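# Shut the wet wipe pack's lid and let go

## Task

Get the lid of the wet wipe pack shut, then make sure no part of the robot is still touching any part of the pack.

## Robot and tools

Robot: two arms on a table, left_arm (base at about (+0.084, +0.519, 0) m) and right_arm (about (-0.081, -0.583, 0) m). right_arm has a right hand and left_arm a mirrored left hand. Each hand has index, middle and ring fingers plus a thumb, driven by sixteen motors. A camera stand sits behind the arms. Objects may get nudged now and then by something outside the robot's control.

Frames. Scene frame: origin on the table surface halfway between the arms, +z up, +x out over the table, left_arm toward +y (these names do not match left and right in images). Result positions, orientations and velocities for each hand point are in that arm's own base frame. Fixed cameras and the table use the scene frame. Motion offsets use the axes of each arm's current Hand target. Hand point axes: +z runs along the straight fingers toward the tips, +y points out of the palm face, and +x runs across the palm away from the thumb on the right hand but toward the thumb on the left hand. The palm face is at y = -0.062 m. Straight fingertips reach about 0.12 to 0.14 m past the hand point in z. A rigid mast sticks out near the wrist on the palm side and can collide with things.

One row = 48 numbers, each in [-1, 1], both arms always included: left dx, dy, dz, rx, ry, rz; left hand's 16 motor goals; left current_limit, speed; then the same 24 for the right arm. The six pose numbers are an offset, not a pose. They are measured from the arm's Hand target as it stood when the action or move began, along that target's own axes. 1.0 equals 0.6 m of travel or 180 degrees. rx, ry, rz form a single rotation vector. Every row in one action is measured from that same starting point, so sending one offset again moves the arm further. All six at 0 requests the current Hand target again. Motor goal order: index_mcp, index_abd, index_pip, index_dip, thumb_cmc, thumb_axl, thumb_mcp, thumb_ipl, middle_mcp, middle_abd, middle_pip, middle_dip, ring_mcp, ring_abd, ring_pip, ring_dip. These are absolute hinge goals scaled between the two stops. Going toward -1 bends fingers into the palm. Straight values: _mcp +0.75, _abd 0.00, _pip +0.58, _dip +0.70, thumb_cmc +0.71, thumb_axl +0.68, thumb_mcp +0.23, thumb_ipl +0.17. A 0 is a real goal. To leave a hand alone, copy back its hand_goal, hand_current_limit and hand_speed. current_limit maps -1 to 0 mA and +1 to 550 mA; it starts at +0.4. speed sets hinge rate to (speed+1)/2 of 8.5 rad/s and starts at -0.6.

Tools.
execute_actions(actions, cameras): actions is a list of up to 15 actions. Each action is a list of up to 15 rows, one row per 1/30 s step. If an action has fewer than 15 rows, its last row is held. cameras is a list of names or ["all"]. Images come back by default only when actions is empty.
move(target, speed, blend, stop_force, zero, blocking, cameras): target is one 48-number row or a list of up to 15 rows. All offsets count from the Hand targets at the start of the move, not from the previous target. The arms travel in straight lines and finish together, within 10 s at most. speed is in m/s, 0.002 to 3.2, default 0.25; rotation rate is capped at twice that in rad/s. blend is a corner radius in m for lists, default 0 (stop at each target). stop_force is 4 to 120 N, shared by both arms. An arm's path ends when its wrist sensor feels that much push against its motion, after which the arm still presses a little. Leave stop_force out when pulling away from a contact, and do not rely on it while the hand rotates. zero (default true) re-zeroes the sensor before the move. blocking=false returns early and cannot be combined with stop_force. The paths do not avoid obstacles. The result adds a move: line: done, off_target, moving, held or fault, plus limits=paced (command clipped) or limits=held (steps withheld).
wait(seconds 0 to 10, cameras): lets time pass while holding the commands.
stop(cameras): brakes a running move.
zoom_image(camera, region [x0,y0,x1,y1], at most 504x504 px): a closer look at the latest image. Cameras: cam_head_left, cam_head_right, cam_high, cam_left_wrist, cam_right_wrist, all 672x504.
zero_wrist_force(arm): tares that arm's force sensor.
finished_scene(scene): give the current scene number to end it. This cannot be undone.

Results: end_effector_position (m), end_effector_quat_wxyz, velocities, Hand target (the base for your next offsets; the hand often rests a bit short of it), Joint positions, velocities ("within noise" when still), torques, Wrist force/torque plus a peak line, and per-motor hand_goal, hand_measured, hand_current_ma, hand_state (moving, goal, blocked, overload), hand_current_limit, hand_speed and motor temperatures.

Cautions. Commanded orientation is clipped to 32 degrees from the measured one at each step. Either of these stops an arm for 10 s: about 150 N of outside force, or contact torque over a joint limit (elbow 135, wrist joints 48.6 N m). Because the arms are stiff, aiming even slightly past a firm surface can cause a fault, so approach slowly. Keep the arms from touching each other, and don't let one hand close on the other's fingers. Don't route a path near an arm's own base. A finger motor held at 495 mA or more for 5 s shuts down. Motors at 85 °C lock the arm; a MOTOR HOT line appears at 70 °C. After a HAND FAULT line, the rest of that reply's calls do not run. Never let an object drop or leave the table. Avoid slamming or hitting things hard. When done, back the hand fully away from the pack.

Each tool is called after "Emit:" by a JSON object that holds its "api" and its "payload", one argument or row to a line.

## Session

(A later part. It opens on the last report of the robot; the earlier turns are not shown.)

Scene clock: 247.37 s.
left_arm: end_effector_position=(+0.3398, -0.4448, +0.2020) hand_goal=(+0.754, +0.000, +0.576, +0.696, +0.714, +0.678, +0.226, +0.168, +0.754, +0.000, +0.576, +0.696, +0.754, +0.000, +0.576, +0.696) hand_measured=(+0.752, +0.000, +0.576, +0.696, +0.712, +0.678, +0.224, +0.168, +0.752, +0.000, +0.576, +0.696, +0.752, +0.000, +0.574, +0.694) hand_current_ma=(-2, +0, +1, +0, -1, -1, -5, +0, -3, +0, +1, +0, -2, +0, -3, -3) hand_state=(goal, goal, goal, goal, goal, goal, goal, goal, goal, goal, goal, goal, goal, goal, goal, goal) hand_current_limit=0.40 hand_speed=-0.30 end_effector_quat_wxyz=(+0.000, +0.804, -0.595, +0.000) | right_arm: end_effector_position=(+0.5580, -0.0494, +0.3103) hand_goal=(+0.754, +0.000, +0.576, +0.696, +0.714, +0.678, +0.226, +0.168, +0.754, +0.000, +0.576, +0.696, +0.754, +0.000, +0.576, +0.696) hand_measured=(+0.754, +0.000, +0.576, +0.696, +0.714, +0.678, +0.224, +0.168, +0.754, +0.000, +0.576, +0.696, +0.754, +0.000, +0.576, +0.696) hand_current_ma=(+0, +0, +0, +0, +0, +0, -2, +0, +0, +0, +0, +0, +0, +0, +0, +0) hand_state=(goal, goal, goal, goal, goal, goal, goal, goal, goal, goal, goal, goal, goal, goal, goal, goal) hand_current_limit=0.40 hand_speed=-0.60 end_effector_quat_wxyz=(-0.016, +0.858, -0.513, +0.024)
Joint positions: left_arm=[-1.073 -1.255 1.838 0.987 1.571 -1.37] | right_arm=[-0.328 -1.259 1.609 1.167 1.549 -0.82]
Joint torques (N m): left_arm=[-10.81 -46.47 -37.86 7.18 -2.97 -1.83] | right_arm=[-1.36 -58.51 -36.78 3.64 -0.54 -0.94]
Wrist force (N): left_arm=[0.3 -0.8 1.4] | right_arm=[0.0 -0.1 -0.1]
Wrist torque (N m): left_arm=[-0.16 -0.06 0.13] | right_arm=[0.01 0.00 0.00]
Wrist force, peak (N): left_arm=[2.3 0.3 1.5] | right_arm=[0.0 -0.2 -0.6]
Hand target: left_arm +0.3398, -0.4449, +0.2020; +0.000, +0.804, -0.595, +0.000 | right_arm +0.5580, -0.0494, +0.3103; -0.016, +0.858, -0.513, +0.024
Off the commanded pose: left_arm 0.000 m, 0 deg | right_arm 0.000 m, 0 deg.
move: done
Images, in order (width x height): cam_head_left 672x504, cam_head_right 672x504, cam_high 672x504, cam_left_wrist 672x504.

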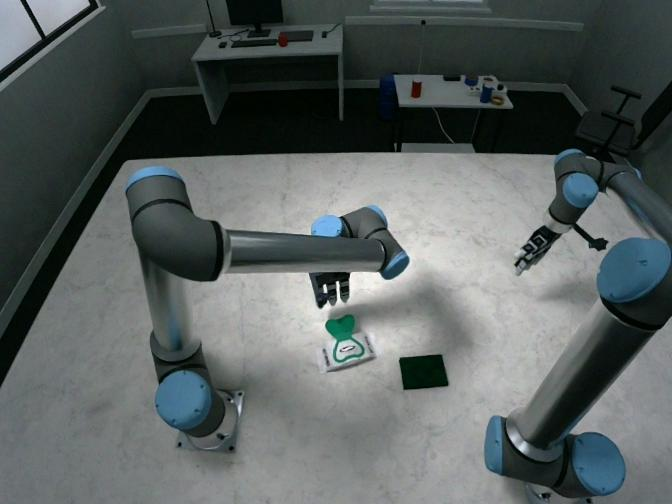

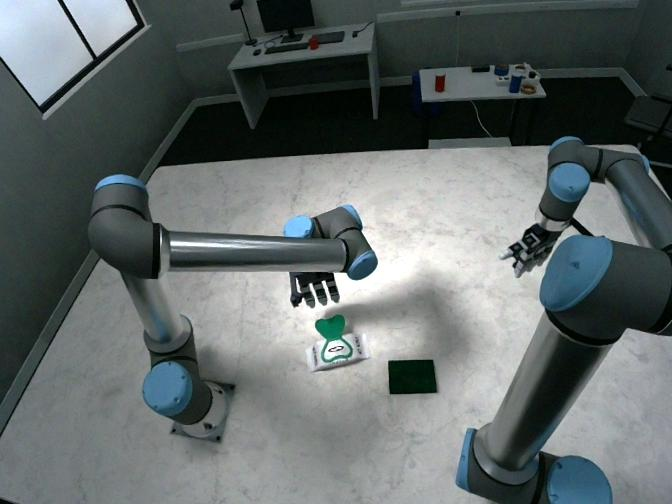

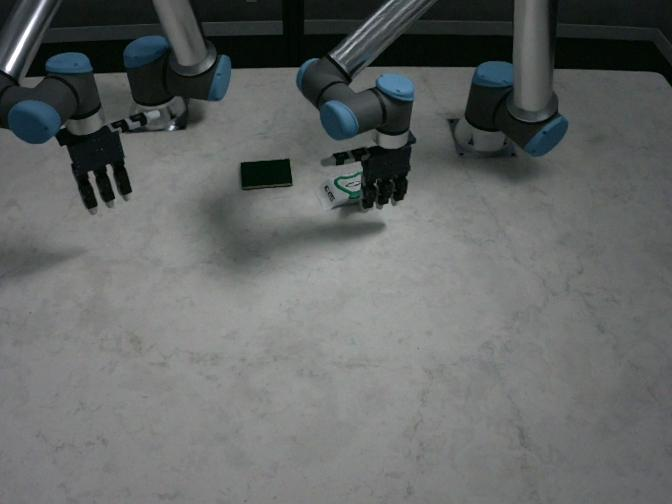

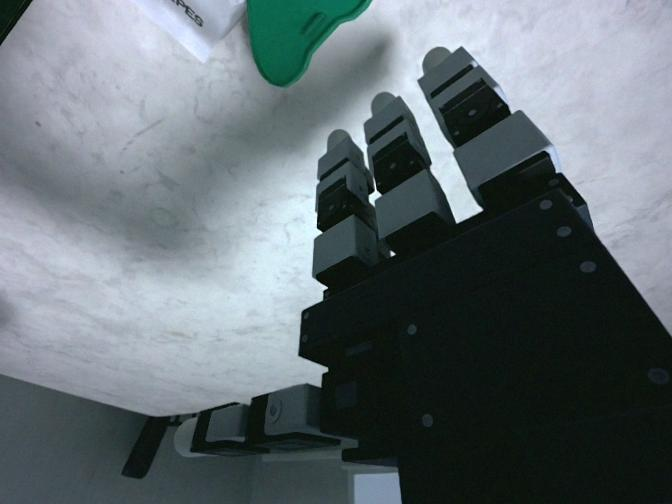

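Emit:
{"api": "move", "payload": {
  "target": [0.025,0.2,0,0,0,0,0.754,0,0.576,0.696,0.714,0.678,0.226,0.168,0.754,0,0.576,0.696,0.754,0,0.576,0.696,0.4,-0.3,0,0,0,0,0,0,0.754,0,0.576,0.696,0.714,0.678,0.226,0.168,0.754,0,0.576,0.696,0.754,0,0.576,0.696,0.4,-0.6],
  "speed": 0.08,
  "stop_force": 12,
  "cameras": ["cam_head_left","cam_head_right","cam_high","cam_left_wrist"]
}}

Emit:
{"api": "zoom_image", "payload": {
  "camera": "cam_head_left",
  "region": [280, 260, 420, 380]
}}

Emit:
{"api": "zoom_image", "payload": {
  "camera": "cam_head_right",
  "region": [280, 260, 420, 380]
}}

Emit:
{"api": "zoom_image", "payload": {
  "camera": "cam_high",
  "region": [290, 110, 430, 230]
}}

Scene clock: 273.03 s.
left_arm: end_effector_position=(+0.2295, -0.4944, +0.2020) hand_goal=(+0.754, +0.000, +0.576, +0.696, +0.714, +0.678, +0.226, +0.168, +0.754, +0.000, +0.576, +0.696, +0.754, +0.000, +0.576, +0.696) hand_measured=(+0.760, +0.000, +0.580, +0.698, +0.712, +0.678, +0.224, +0.168, +0.752, +0.000, +0.576, +0.696, +0.760, +0.000, +0.580, +0.696) hand_current_ma=(+8, +0, +4, +1, -1, -1, -5, +0, -3, +0, +1, +0, +10, +0, +4, +0) hand_state=(goal, goal, goal, goal, goal, goal, goal, goal, goal, goal, goal, goal, goal, goal, goal, goal) hand_current_limit=0.40 hand_speed=-0.30 end_effector_quat_wxyz=(+0.000, +0.804, -0.595, +0.000) | right_arm: end_effector_position=(+0.5580, -0.0494, +0.3103) hand_goal=(+0.754, +0.000, +0.576, +0.696, +0.714, +0.678, +0.226, +0.168, +0.754, +0.000, +0.576, +0.696, +0.754, +0.000, +0.576, +0.696) hand_measured=(+0.754, +0.000, +0.576, +0.696, +0.714, +0.678, +0.224, +0.168, +0.754, +0.000, +0.576, +0.696, +0.754, +0.000, +0.576, +0.696) hand_current_ma=(+0, +0, +0, +0, +0, +0, -2, +0, +0, +0, +0, +0, +0, +0, +0, +0) hand_state=(goal, goal, goal, goal, goal, goal, goal, goal, goal, goal, goal, goal, goal, goal, goal, goal) hand_current_limit=0.40 hand_speed=-0.60 end_effector_quat_wxyz=(-0.016, +0.858, -0.513, +0.024)
Joint positions: left_arm=[-1.302 -1.305 1.906 0.969 1.571 -1.599] | right_arm=[-0.328 -1.259 1.609 1.167 1.549 -0.82]
Joint torques (N m): left_arm=[-10.44 -61.91 -21.05 -0.18 -2.49 -1.87] | right_arm=[-1.25 -58.5 -35.97 3.65 -0.5 -0.98]
Wrist force (N): left_arm=[0.4 -1.7 1.3] | right_arm=[0.0 0.2 0.0]
Wrist torque (N m): left_arm=[-0.10 -0.12 0.15] | right_arm=[0.02 -0.01 0.01]
Wrist force, peak (N): left_arm=[0.7 -1.8 1.3] | right_arm=[0.3 0.3 0.0]
Hand target: left_arm +0.2295, -0.4944, +0.2020; +0.000, +0.804, -0.595, +0.000 | right_arm +0.5580, -0.0494, +0.3103; -0.016, +0.858, -0.513, +0.024
Off the commanded pose: left_arm 0.000 m, 0 deg | right_arm 0.000 m, 0 deg.
move: done
Images, in order (width x height): cam_head_left 672x504, cam_head_right 672x504, cam_high 672x504, cam_left_wrist 672x504.

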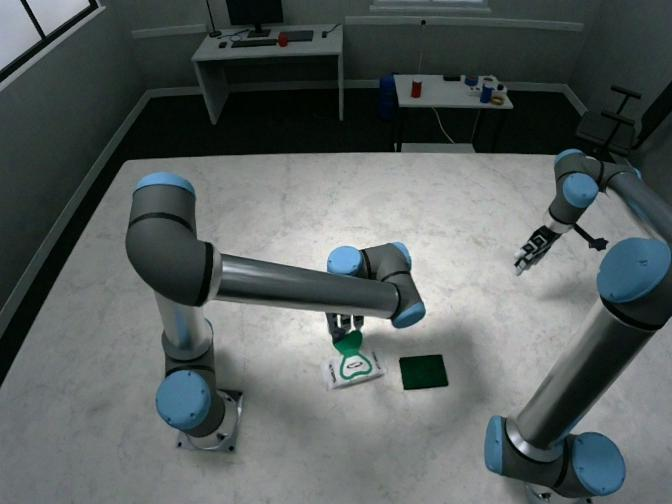

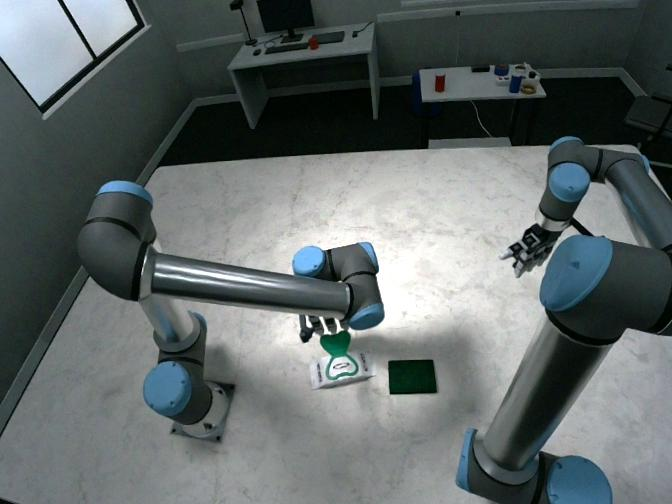

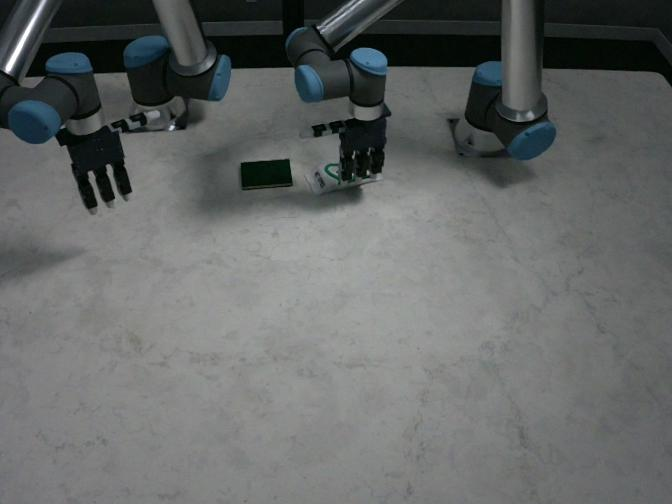

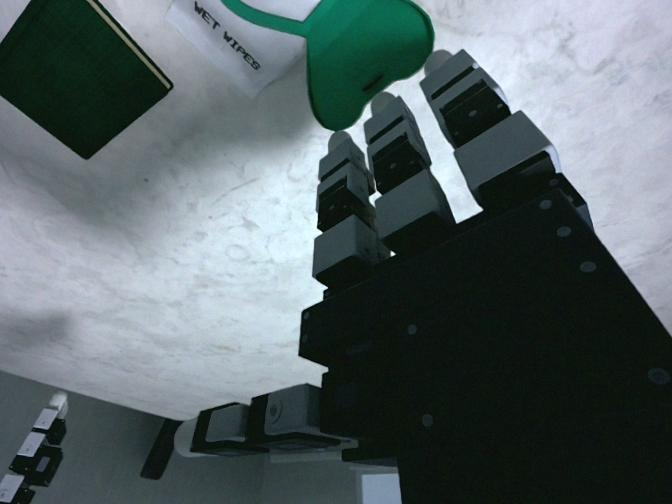

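Scaled by 3.600 from the camera's 672x504 image, which has a finer 960x720 frame.

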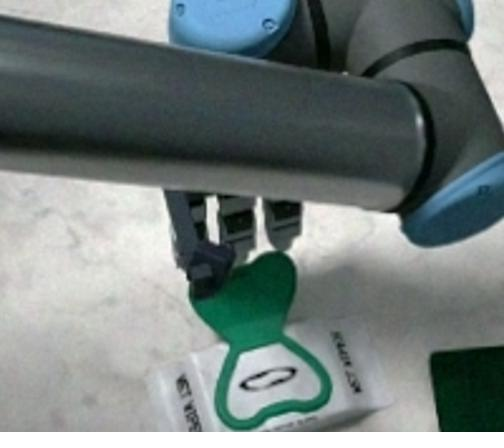

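Scaled by 3.600 from the camera's 672x504 image, which has a finer 960x720 frame.

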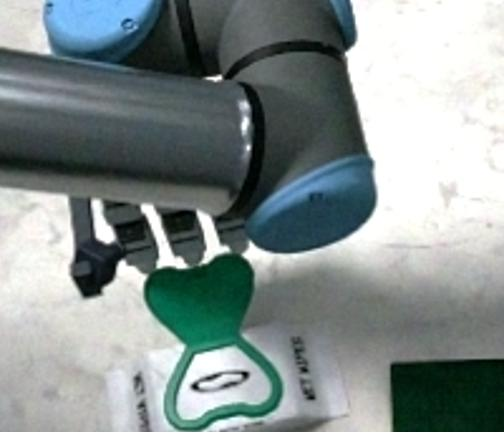

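Scaled by 3.600 from the camera's 672x504 image, which has a finer 960x720 frame.

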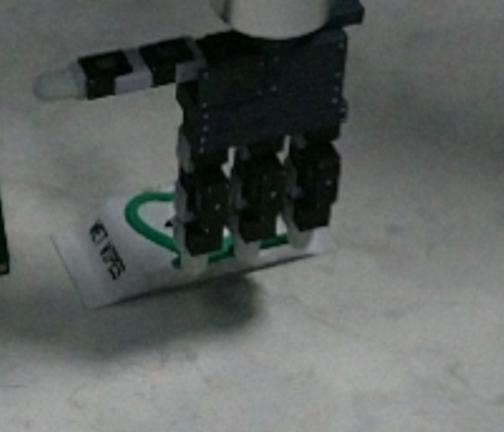

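Emit:
{"api": "move", "payload": {
  "target": [
    [0,-0.12,0,0,0,0,0.754,0,0.576,0.696,0.714,0.678,0.226,0.168,0.754,0,0.576,0.696,0.754,0,0.576,0.696,0.4,-0.3,0,0,0,0,0,0,0.754,0,0.576,0.696,0.714,0.678,0.226,0.168,0.754,0,0.576,0.696,0.754,0,0.576,0.696,0.4,-0.6],
    [0,-0.25,-0.25,0,0,0,0.754,0,0.576,0.696,0.714,0.678,0.226,0.168,0.754,0,0.576,0.696,0.754,0,0.576,0.696,0.4,-0.3,0,0,0,0,0,0,0.754,0,0.576,0.696,0.714,0.678,0.226,0.168,0.754,0,0.576,0.696,0.754,0,0.576,0.696,0.4,-0.6],
    [-0.5,-0.35,-0.25,0,0,0,0.754,0,0.576,0.696,0.714,0.678,0.226,0.168,0.754,0,0.576,0.696,0.754,0,0.576,0.696,0.4,-0.3,0,0,0,0,0,0,0.754,0,0.576,0.696,0.714,0.678,0.226,0.168,0.754,0,0.576,0.696,0.754,0,0.576,0.696,0.4,-0.6]
  ],
  "speed": 0.3,
  "blend": [0.02,0.03,0],
  "cameras": ["cam_head_left","cam_head_right","cam_high","cam_right_wrist"]
}}

Emit:
{"api": "zoom_image", "payload": {
  "camera": "cam_head_left",
  "region": [300, 300, 400, 400]
}}

Emit:
{"api": "zoom_image", "payload": {
  "camera": "cam_head_right",
  "region": [290, 300, 390, 400]
}}

Emit:
{"api": "zoom_image", "payload": {
  "camera": "cam_high",
  "region": [290, 130, 400, 230]
}}

Emit:
{"api": "zoom_image", "payload": {
  "camera": "cam_right_wrist",
  "region": [440, 260, 560, 380]
}}

Scene clock: 427.50 s.
left_arm: end_effector_position=(+0.3424, -0.1459, +0.3517) hand_goal=(+0.754, +0.000, +0.576, +0.696, +0.714, +0.678, +0.226, +0.168, +0.754, +0.000, +0.576, +0.696, +0.754, +0.000, +0.576, +0.696) hand_measured=(+0.754, +0.000, +0.578, +0.698, +0.712, +0.678, +0.224, +0.168, +0.752, +0.000, +0.576, +0.696, +0.754, +0.000, +0.578, +0.696) hand_current_ma=(+0, +0, +2, +1, -1, -1, -5, +0, -3, +0, +1, +0, +0, +0, +2, +0) hand_state=(goal, goal, goal, goal, goal, goal, goal, goal, goal, goal, goal, goal, goal, goal, goal, goal) hand_current_limit=0.40 hand_speed=-0.30 end_effector_quat_wxyz=(+0.000, +0.804, -0.595, +0.000) | right_arm: end_effector_position=(+0.5580, -0.0494, +0.3103) hand_goal=(+0.754, +0.000, +0.576, +0.696, +0.714, +0.678, +0.226, +0.168, +0.754, +0.000, +0.576, +0.696, +0.754, +0.000, +0.576, +0.696) hand_measured=(+0.754, +0.000, +0.576, +0.696, +0.714, +0.678, +0.224, +0.168, +0.754, +0.000, +0.576, +0.696, +0.754, +0.000, +0.576, +0.696) hand_current_ma=(+0, +0, +0, +0, +0, +0, -2, +0, +0, +0, +0, +0, +0, +0, +0, +0) hand_state=(goal, goal, goal, goal, goal, goal, goal, goal, goal, goal, goal, goal, goal, goal, goal, goal) hand_current_limit=0.40 hand_speed=-0.60 end_effector_quat_wxyz=(-0.016, +0.858, -0.513, +0.024)
Joint positions: left_arm=[-0.652 -1.613 1.96 1.223 1.572 -0.949] | right_arm=[-0.328 -1.259 1.609 1.167 1.549 -0.82]
Joint torques (N m): left_arm=[14.7 -39.07 -25.38 7.27 3.06 1.77] | right_arm=[-0.99 -58.23 -36.05 3.74 -0.57 -1.03]
Wrist force (N): left_arm=[0.4 -0.8 1.5] | right_arm=[-0.3 0.1 -0.1]
Wrist torque (N m): left_arm=[-0.17 -0.10 -0.12] | right_arm=[0.02 0.04 -0.02]
Wrist force, peak (N): left_arm=[0.2 -1.6 3.3] | right_arm=[0.0 -0.4 -0.3]
Hand target: left_arm +0.3424, -0.1459, +0.3517; +0.000, +0.804, -0.595, +0.000 | right_arm +0.5580, -0.0494, +0.3103; -0.016, +0.858, -0.513, +0.024
Off the commanded pose: left_arm 0.000 m, 0 deg | right_arm 0.000 m, 0 deg.
move: done
Images, in order (width x height): cam_head_left 672x504, cam_head_right 672x504, cam_high 672x504, cam_right_wrist 672x504.

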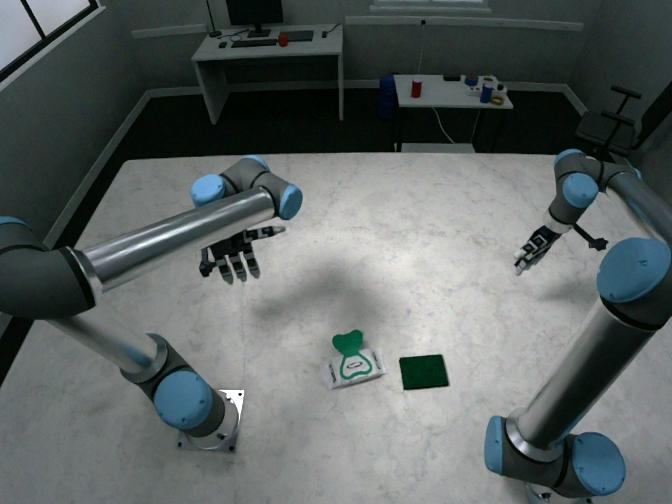

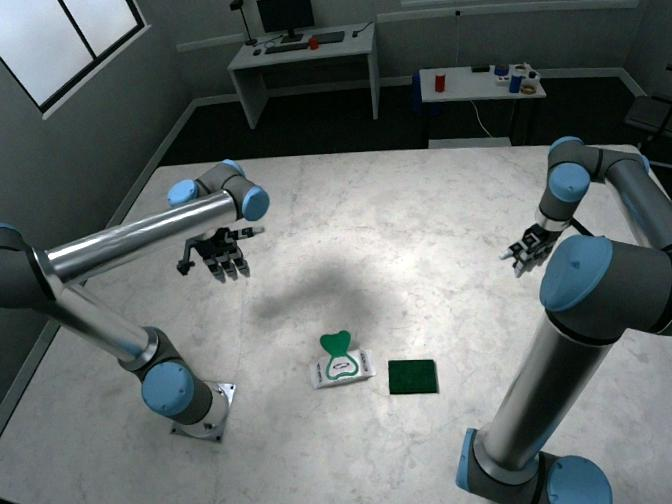

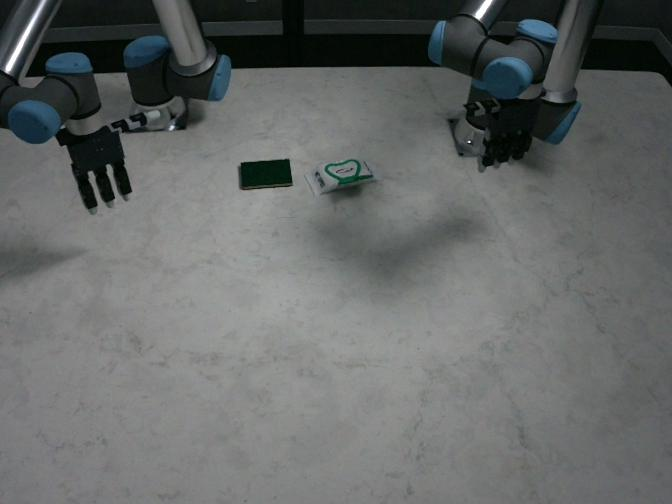

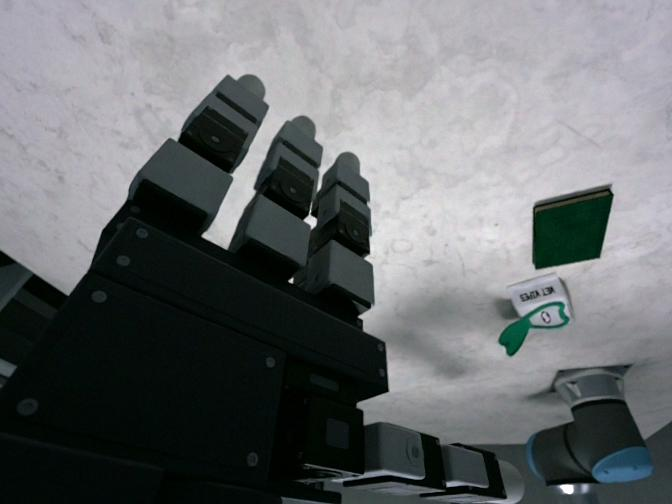

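Scaled by 5.040 from the camera's 672x504 image, which has a finer 960x720 frame.

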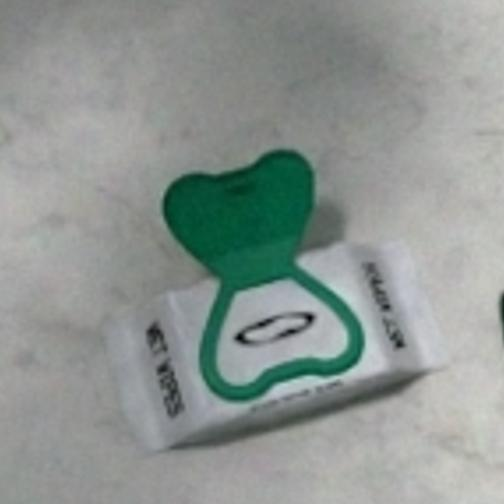

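Scaled by 5.040 from the camera's 672x504 image, which has a finer 960x720 frame.

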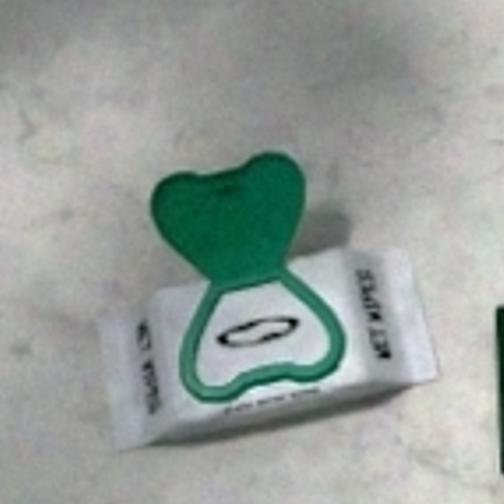

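Scaled by 4.582 from the camera's 672x504 image, which has a finer 960x720 frame.

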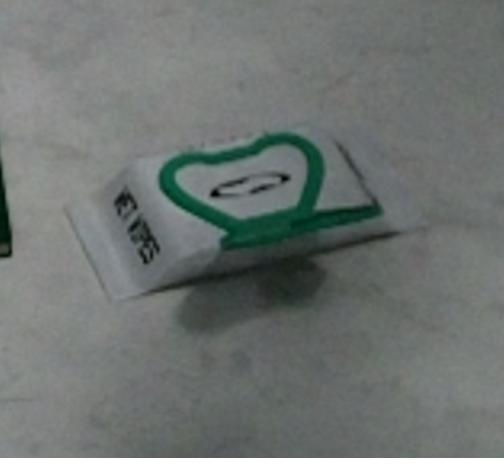

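Scaled by 4.200 from the camera's 672x504 image, which has a finer 960x720 frame.

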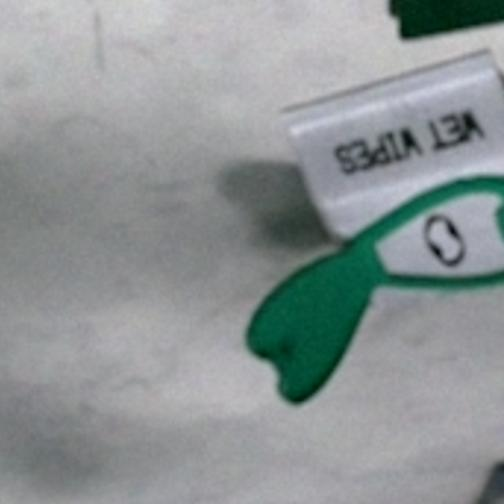

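Emit:
{"api": "move", "payload": {
  "target": [
    [0.5188,0.18,0.167,0,0,0,0.754,0,0.576,0.696,0.714,0.678,0.226,0.168,0.754,0,0.576,0.696,0.754,0,0.576,0.696,0.4,-0.3,0,0,0,0,0,0,0.754,0,0.576,0.696,0.714,0.678,0.226,0.168,0.754,0,0.576,0.696,0.754,0,0.576,0.696,0.4,-0.6],
    [0.5188,0.18,0.3078,0,0,0,0.754,0,0.576,0.696,0.714,0.678,0.226,0.168,0.754,0,0.576,0.696,0.754,0,0.576,0.696,0.4,-0.3,0,0,0,0,0,0,0.754,0,0.576,0.696,0.714,0.678,0.226,0.168,0.754,0,0.576,0.696,0.754,0,0.576,0.696,0.4,-0.6]
  ],
  "speed": 0.4,
  "blend": [0.04,0],
  "cameras": ["cam_head_left","cam_high","cam_left_wrist"]
}}

Emit:
{"api": "zoom_image", "payload": {
  "camera": "cam_head_left",
  "region": [300, 280, 420, 400]
}}

Emit:
{"api": "zoom_image", "payload": {
  "camera": "cam_high",
  "region": [290, 110, 410, 230]
}}

Scene clock: 479.57 s.
left_arm: end_effector_position=(+0.3303, -0.4753, +0.1675) hand_goal=(+0.754, +0.000, +0.576, +0.696, +0.714, +0.678, +0.226, +0.168, +0.754, +0.000, +0.576, +0.696, +0.754, +0.000, +0.576, +0.696) hand_measured=(+0.754, +0.000, +0.578, +0.698, +0.712, +0.678, +0.222, +0.168, +0.752, +0.000, +0.576, +0.696, +0.754, +0.000, +0.578, +0.696) hand_current_ma=(+0, +0, +2, +1, -1, -1, -5, +0, -3, +0, +1, +0, +0, +0, +2, +0) hand_state=(goal, goal, goal, goal, goal, goal, goal, goal, goal, goal, goal, goal, goal, goal, goal, goal) hand_current_limit=0.40 hand_speed=-0.30 end_effector_quat_wxyz=(+0.000, +0.804, -0.595, +0.000) | right_arm: end_effector_position=(+0.5580, -0.0494, +0.3103) hand_goal=(+0.754, +0.000, +0.576, +0.696, +0.714, +0.678, +0.226, +0.168, +0.754, +0.000, +0.576, +0.696, +0.754, +0.000, +0.576, +0.696) hand_measured=(+0.754, +0.000, +0.576, +0.696, +0.714, +0.678, +0.224, +0.168, +0.754, +0.000, +0.576, +0.696, +0.754, +0.000, +0.576, +0.696) hand_current_ma=(+0, +0, +0, +0, +0, +0, -2, +0, +0, +0, +0, +0, +0, +0, +0, +0) hand_state=(goal, goal, goal, goal, goal, goal, goal, goal, goal, goal, goal, goal, goal, goal, goal, goal) hand_current_limit=0.40 hand_speed=-0.60 end_effector_quat_wxyz=(-0.016, +0.858, -0.513, +0.024)
Joint positions: left_arm=[-1.114 -1.2 1.832 0.938 1.571 -1.411] | right_arm=[-0.328 -1.259 1.609 1.167 1.549 -0.82]
Joint torques (N m): left_arm=[-11.57 -47.07 -20.42 -0.07 1.46 -1.84] | right_arm=[-0.39 -58.27 -36.71 3.69 -0.83 -1.37]
Wrist force (N): left_arm=[0.7 -1.0 1.0] | right_arm=[0.2 -0.1 -0.1]
Wrist torque (N m): left_arm=[-0.19 -0.13 0.15] | right_arm=[-0.01 -0.03 0.01]
Wrist force, peak (N): left_arm=[0.8 -1.4 3.5] | right_arm=[0.2 0.1 -0.4]
Hand target: left_arm +0.3303, -0.4753, +0.1674; +0.000, +0.804, -0.595, +0.000 | right_arm +0.5580, -0.0494, +0.3103; -0.016, +0.858, -0.513, +0.024
Off the commanded pose: left_arm 0.000 m, 0 deg | right_arm 0.000 m, 0 deg.
move: done
Images, in order (width x height): cam_head_left 672x504, cam_high 672x504, cam_left_wrist 672x504.

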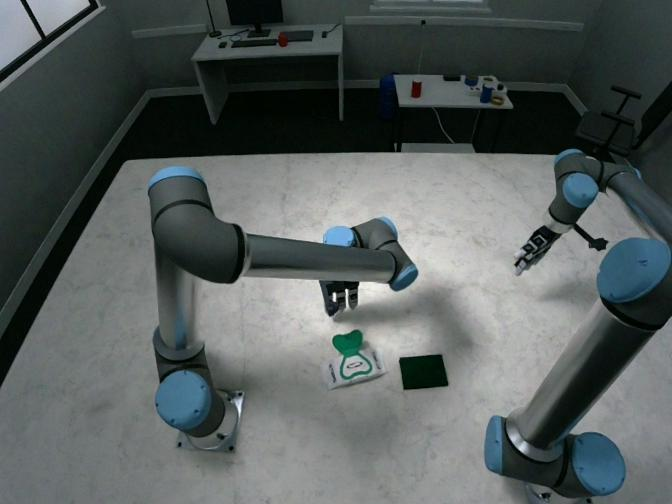

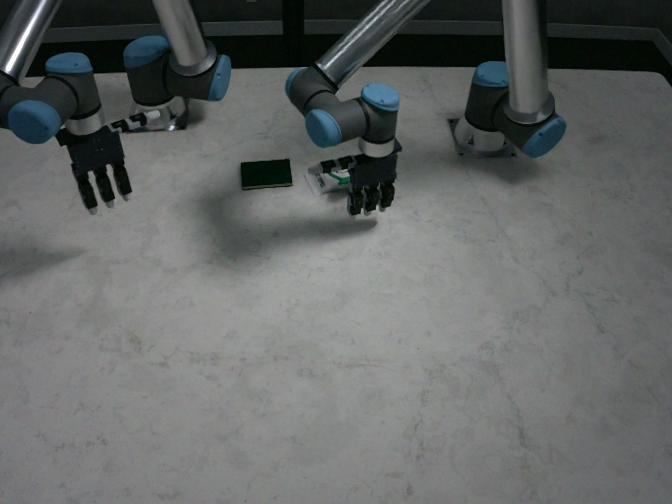

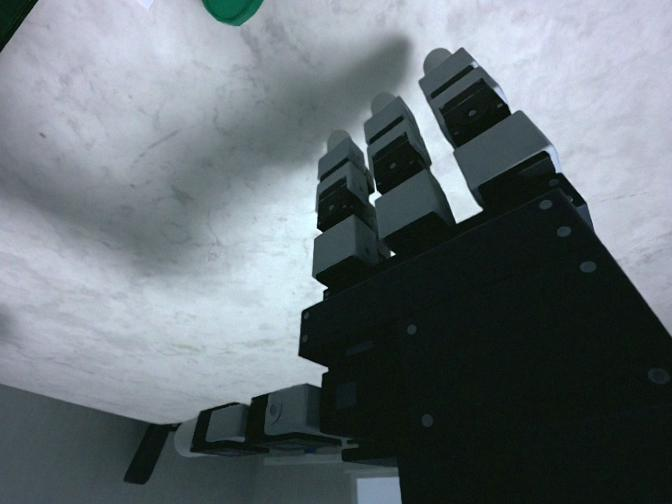

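Scaled by 4.200 from the camera's 672x504 image, which has a finer 960x720 frame.

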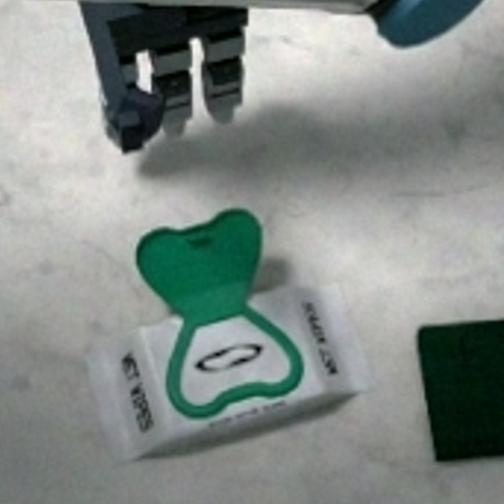

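Scaled by 4.200 from the camera's 672x504 image, which has a finer 960x720 frame.

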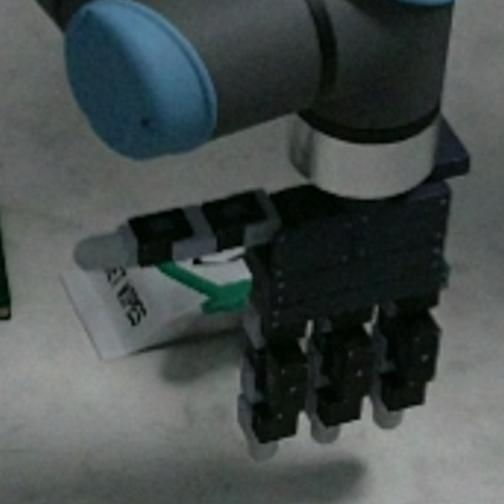

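Emit:
{"api": "move", "payload": {
  "target": [0.017,0.233,0,0,0,0,0.754,0,0.576,0.696,0.714,0.678,0.226,0.168,0.754,0,0.576,0.696,0.754,0,0.576,0.696,0.4,-0.3,0,0,0,0,0,0,0.754,0,0.576,0.696,0.714,0.678,0.226,0.168,0.754,0,0.576,0.696,0.754,0,0.576,0.696,0.4,-0.6],
  "speed": 0.12,
  "stop_force": 12,
  "cameras": ["cam_head_left","cam_head_right","cam_high","cam_left_wrist"]
}}

Emit:
{"api": "zoom_image", "payload": {
  "camera": "cam_head_right",
  "region": [280, 280, 400, 400]
}}

Emit:
{"api": "zoom_image", "payload": {
  "camera": "cam_high",
  "region": [290, 110, 410, 230]
}}

Scene clock: 488.80 s.
left_arm: end_effector_position=(+0.1996, -0.5260, +0.1674) hand_goal=(+0.754, +0.000, +0.576, +0.696, +0.714, +0.678, +0.226, +0.168, +0.754, +0.000, +0.576, +0.696, +0.754, +0.000, +0.576, +0.696) hand_measured=(+0.754, +0.000, +0.578, +0.698, +0.712, +0.678, +0.222, +0.168, +0.756, +0.008, +0.576, +0.696, +0.754, +0.000, +0.578, +0.696) hand_current_ma=(+0, +0, +2, +1, -1, -1, -5, +0, +1, +9, +0, +0, +0, +0, +2, +0) hand_state=(goal, goal, goal, goal, goal, goal, goal, goal, goal, goal, goal, goal, goal, goal, goal, goal) hand_current_limit=0.40 hand_speed=-0.30 end_effector_quat_wxyz=(+0.000, +0.804, -0.595, +0.000) | right_arm: end_effector_position=(+0.5580, -0.0494, +0.3103) hand_goal=(+0.754, +0.000, +0.576, +0.696, +0.714, +0.678, +0.226, +0.168, +0.754, +0.000, +0.576, +0.696, +0.754, +0.000, +0.576, +0.696) hand_measured=(+0.754, +0.000, +0.576, +0.696, +0.714, +0.678, +0.224, +0.168, +0.754, +0.000, +0.576, +0.696, +0.754, +0.000, +0.576, +0.696) hand_current_ma=(+0, +0, +0, +0, +0, +0, -2, +0, +0, +0, +0, +0, +0, +0, +0, +0) hand_state=(goal, goal, goal, goal, goal, goal, goal, goal, goal, goal, goal, goal, goal, goal, goal, goal) hand_current_limit=0.40 hand_speed=-0.60 end_effector_quat_wxyz=(-0.016, +0.858, -0.513, +0.024)
Joint positions: left_arm=[-1.372 -1.254 1.91 0.913 1.571 -1.669] | right_arm=[-0.328 -1.259 1.609 1.167 1.549 -0.82]
Joint torques (N m): left_arm=[-10.48 -62.68 -18.32 -0.12 -2.66 -1.93] | right_arm=[-1.13 -57.94 -36.3 3.58 -0.87 -1.12]
Wrist force (N): left_arm=[0.6 -1.7 -1.5] | right_arm=[0.1 0.0 -0.3]
Wrist torque (N m): left_arm=[0.09 -0.02 0.09] | right_arm=[0.03 0.00 0.00]
Wrist force, peak (N): left_arm=[0.7 -2.0 1.6] | right_arm=[-0.1 -0.4 0.2]
Hand target: left_arm +0.1996, -0.5260, +0.1674; +0.000, +0.804, -0.595, +0.000 | right_arm +0.5580, -0.0494, +0.3103; -0.016, +0.858, -0.513, +0.024
Off the commanded pose: left_arm 0.000 m, 0 deg | right_arm 0.000 m, 0 deg.
move: done
Images, in order (width x height): cam_head_left 672x504, cam_head_right 672x504, cam_high 672x504, cam_left_wrist 672x504.

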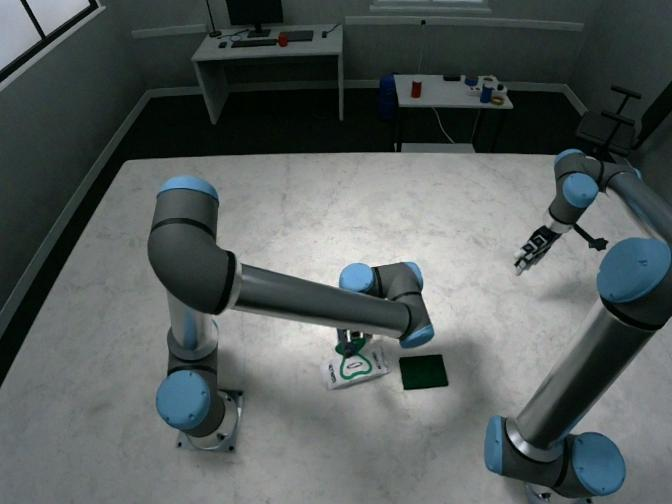

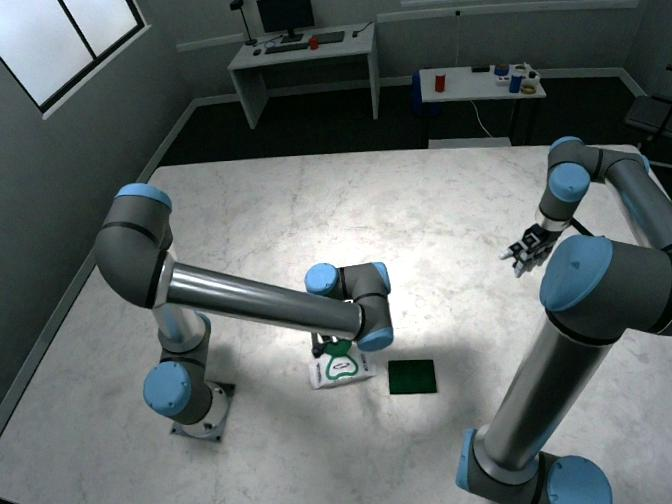

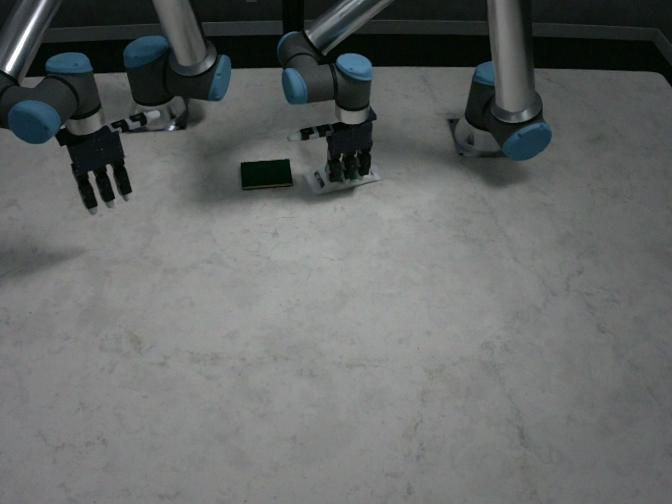

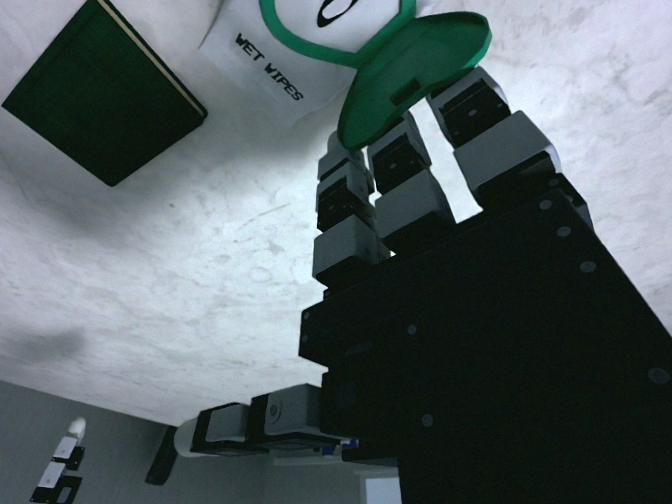

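Scaled by 4.200 from the camera's 672x504 image, which has a finer 960x720 frame.

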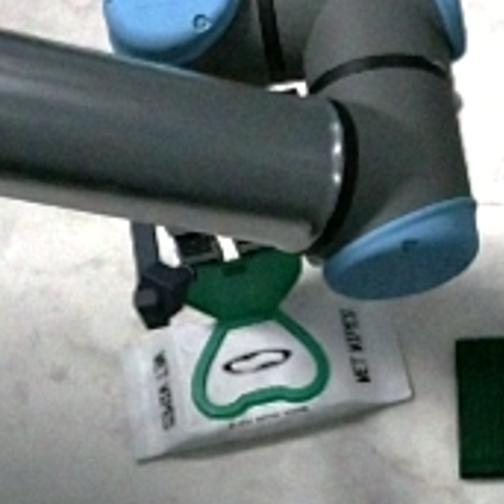

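Scaled by 4.200 from the camera's 672x504 image, which has a finer 960x720 frame.

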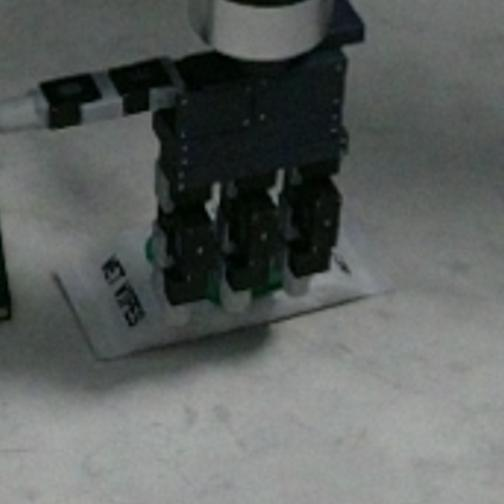

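Emit:
{"api": "move", "payload": {
  "target": [
    [0,0.01,-0.025,0,0,0,0.754,0,0.576,0.696,0.714,0.678,0.226,0.168,0.754,0,0.576,0.696,0.754,0,0.576,0.696,0.4,-0.3,0,0,0,0,0,0,0.754,0,0.576,0.696,0.714,0.678,0.226,0.168,0.754,0,0.576,0.696,0.754,0,0.576,0.696,0.4,-0.6],
    [0,0.15,-0.03,0,0,0,0.754,0,0.576,0.696,0.714,0.678,0.226,0.168,0.754,0,0.576,0.696,0.754,0,0.576,0.696,0.4,-0.3,0,0,0,0,0,0,0.754,0,0.576,0.696,0.714,0.678,0.226,0.168,0.754,0,0.576,0.696,0.754,0,0.576,0.696,0.4,-0.6]
  ],
  "speed": 0.12,
  "stop_force": 12,
  "cameras": ["cam_head_left","cam_head_right","cam_high","cam_left_wrist"]
}}

Emit:
{"api": "zoom_image", "payload": {
  "camera": "cam_head_right",
  "region": [280, 280, 400, 400]
}}

Emit:
{"api": "zoom_image", "payload": {
  "camera": "cam_high",
  "region": [290, 110, 410, 230]
}}

Scene clock: 508.03 s.
left_arm: end_effector_position=(+0.1136, -0.5523, +0.1854) hand_goal=(+0.754, +0.000, +0.576, +0.696, +0.714, +0.678, +0.226, +0.168, +0.754, +0.000, +0.576, +0.696, +0.754, +0.000, +0.576, +0.696) hand_measured=(+0.754, +0.000, +0.578, +0.698, +0.712, +0.678, +0.222, +0.168, +0.756, +0.004, +0.576, +0.696, +0.754, +0.000, +0.578, +0.696) hand_current_ma=(+0, +0, +2, +1, -1, -1, -5, +0, +1, +3, +0, +0, +0, +0, +2, +0) hand_state=(goal, goal, goal, goal, goal, goal, goal, goal, goal, goal, goal, goal, goal, goal, goal, goal) hand_current_limit=0.40 hand_speed=-0.30 end_effector_quat_wxyz=(+0.000, +0.804, -0.595, +0.000) | right_arm: end_effector_position=(+0.5580, -0.0494, +0.3103) hand_goal=(+0.754, +0.000, +0.576, +0.696, +0.714, +0.678, +0.226, +0.168, +0.754, +0.000, +0.576, +0.696, +0.754, +0.000, +0.576, +0.696) hand_measured=(+0.754, +0.000, +0.576, +0.696, +0.714, +0.678, +0.224, +0.168, +0.754, +0.000, +0.576, +0.696, +0.754, +0.000, +0.576, +0.696) hand_current_ma=(+0, +0, +0, +0, +0, +0, -2, +0, +0, +0, +0, +0, +0, +0, +0, +0) hand_state=(goal, goal, goal, goal, goal, goal, goal, goal, goal, goal, goal, goal, goal, goal, goal, goal) hand_current_limit=0.40 hand_speed=-0.60 end_effector_quat_wxyz=(-0.016, +0.858, -0.513, +0.024)
Joint positions: left_arm=[-1.543 -1.291 1.923 0.938 1.571 -1.84] | right_arm=[-0.328 -1.259 1.609 1.167 1.549 -0.82]
Joint torques (N m): left_arm=[-10.83 -61.23 -19.83 7.2 -2.73 -1.97] | right_arm=[-1.68 -57.88 -37.35 3.59 -0.83 -1.62]
Wrist force (N): left_arm=[0.1 -0.9 1.5] | right_arm=[0.2 0.0 -0.2]
Wrist torque (N m): left_arm=[-0.14 -0.04 0.06] | right_arm=[0.02 -0.02 0.02]
Wrist force, peak (N): left_arm=[0.8 -2.1 -1.6] | right_arm=[0.3 -0.4 -0.1]
Hand target: left_arm +0.1136, -0.5523, +0.1854; +0.000, +0.804, -0.595, +0.000 | right_arm +0.5580, -0.0494, +0.3103; -0.016, +0.858, -0.513, +0.024
Off the commanded pose: left_arm 0.000 m, 0 deg | right_arm 0.000 m, 0 deg.
move: done
Images, in order (width x height): cam_head_left 672x504, cam_head_right 672x504, cam_high 672x504, cam_left_wrist 672x504.

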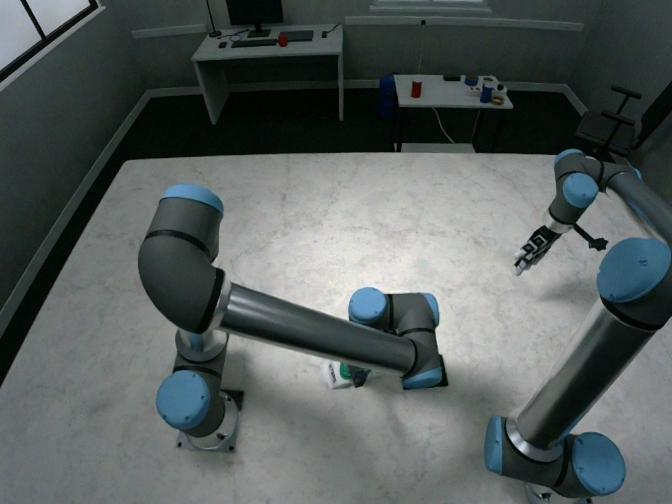

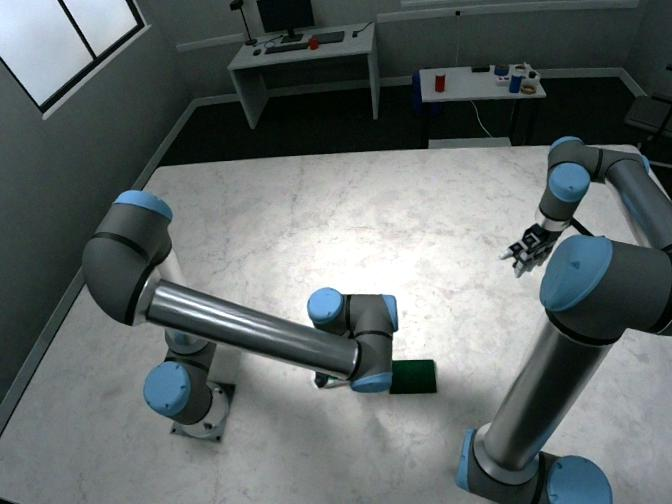

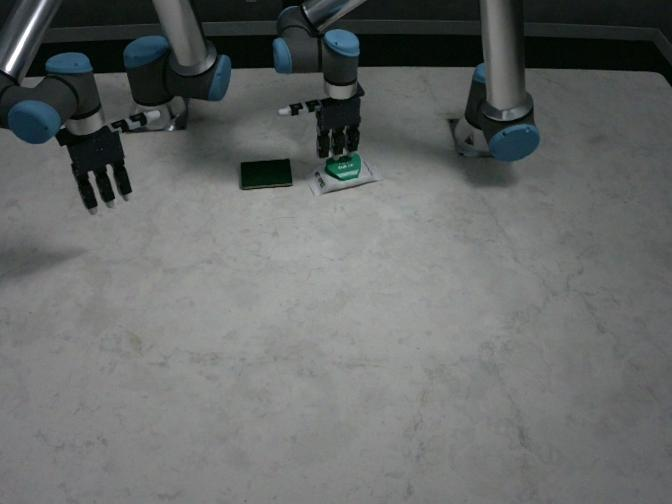

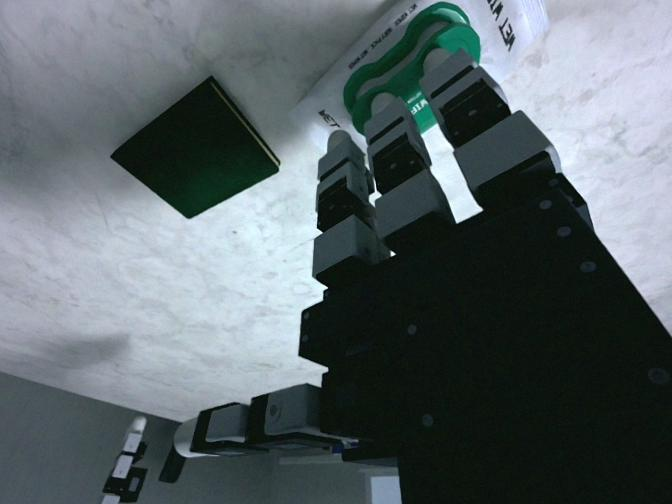

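Scaled by 4.200 from the camera's 672x504 image, which has a finer 960x720 frame.

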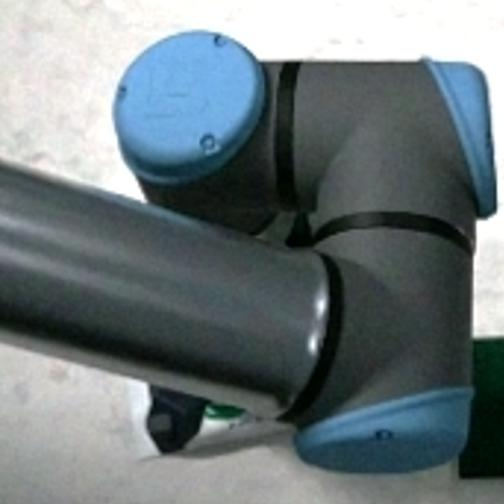

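Scaled by 4.200 from the camera's 672x504 image, which has a finer 960x720 frame.

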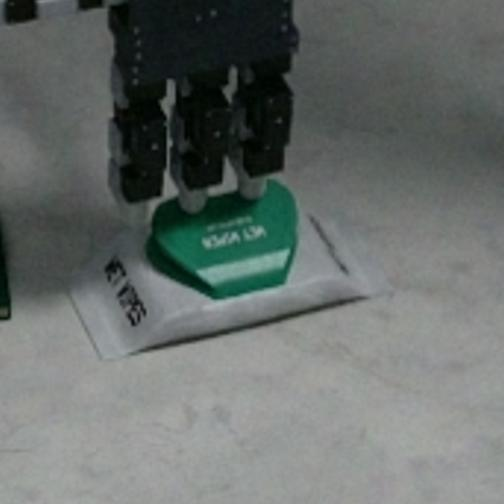

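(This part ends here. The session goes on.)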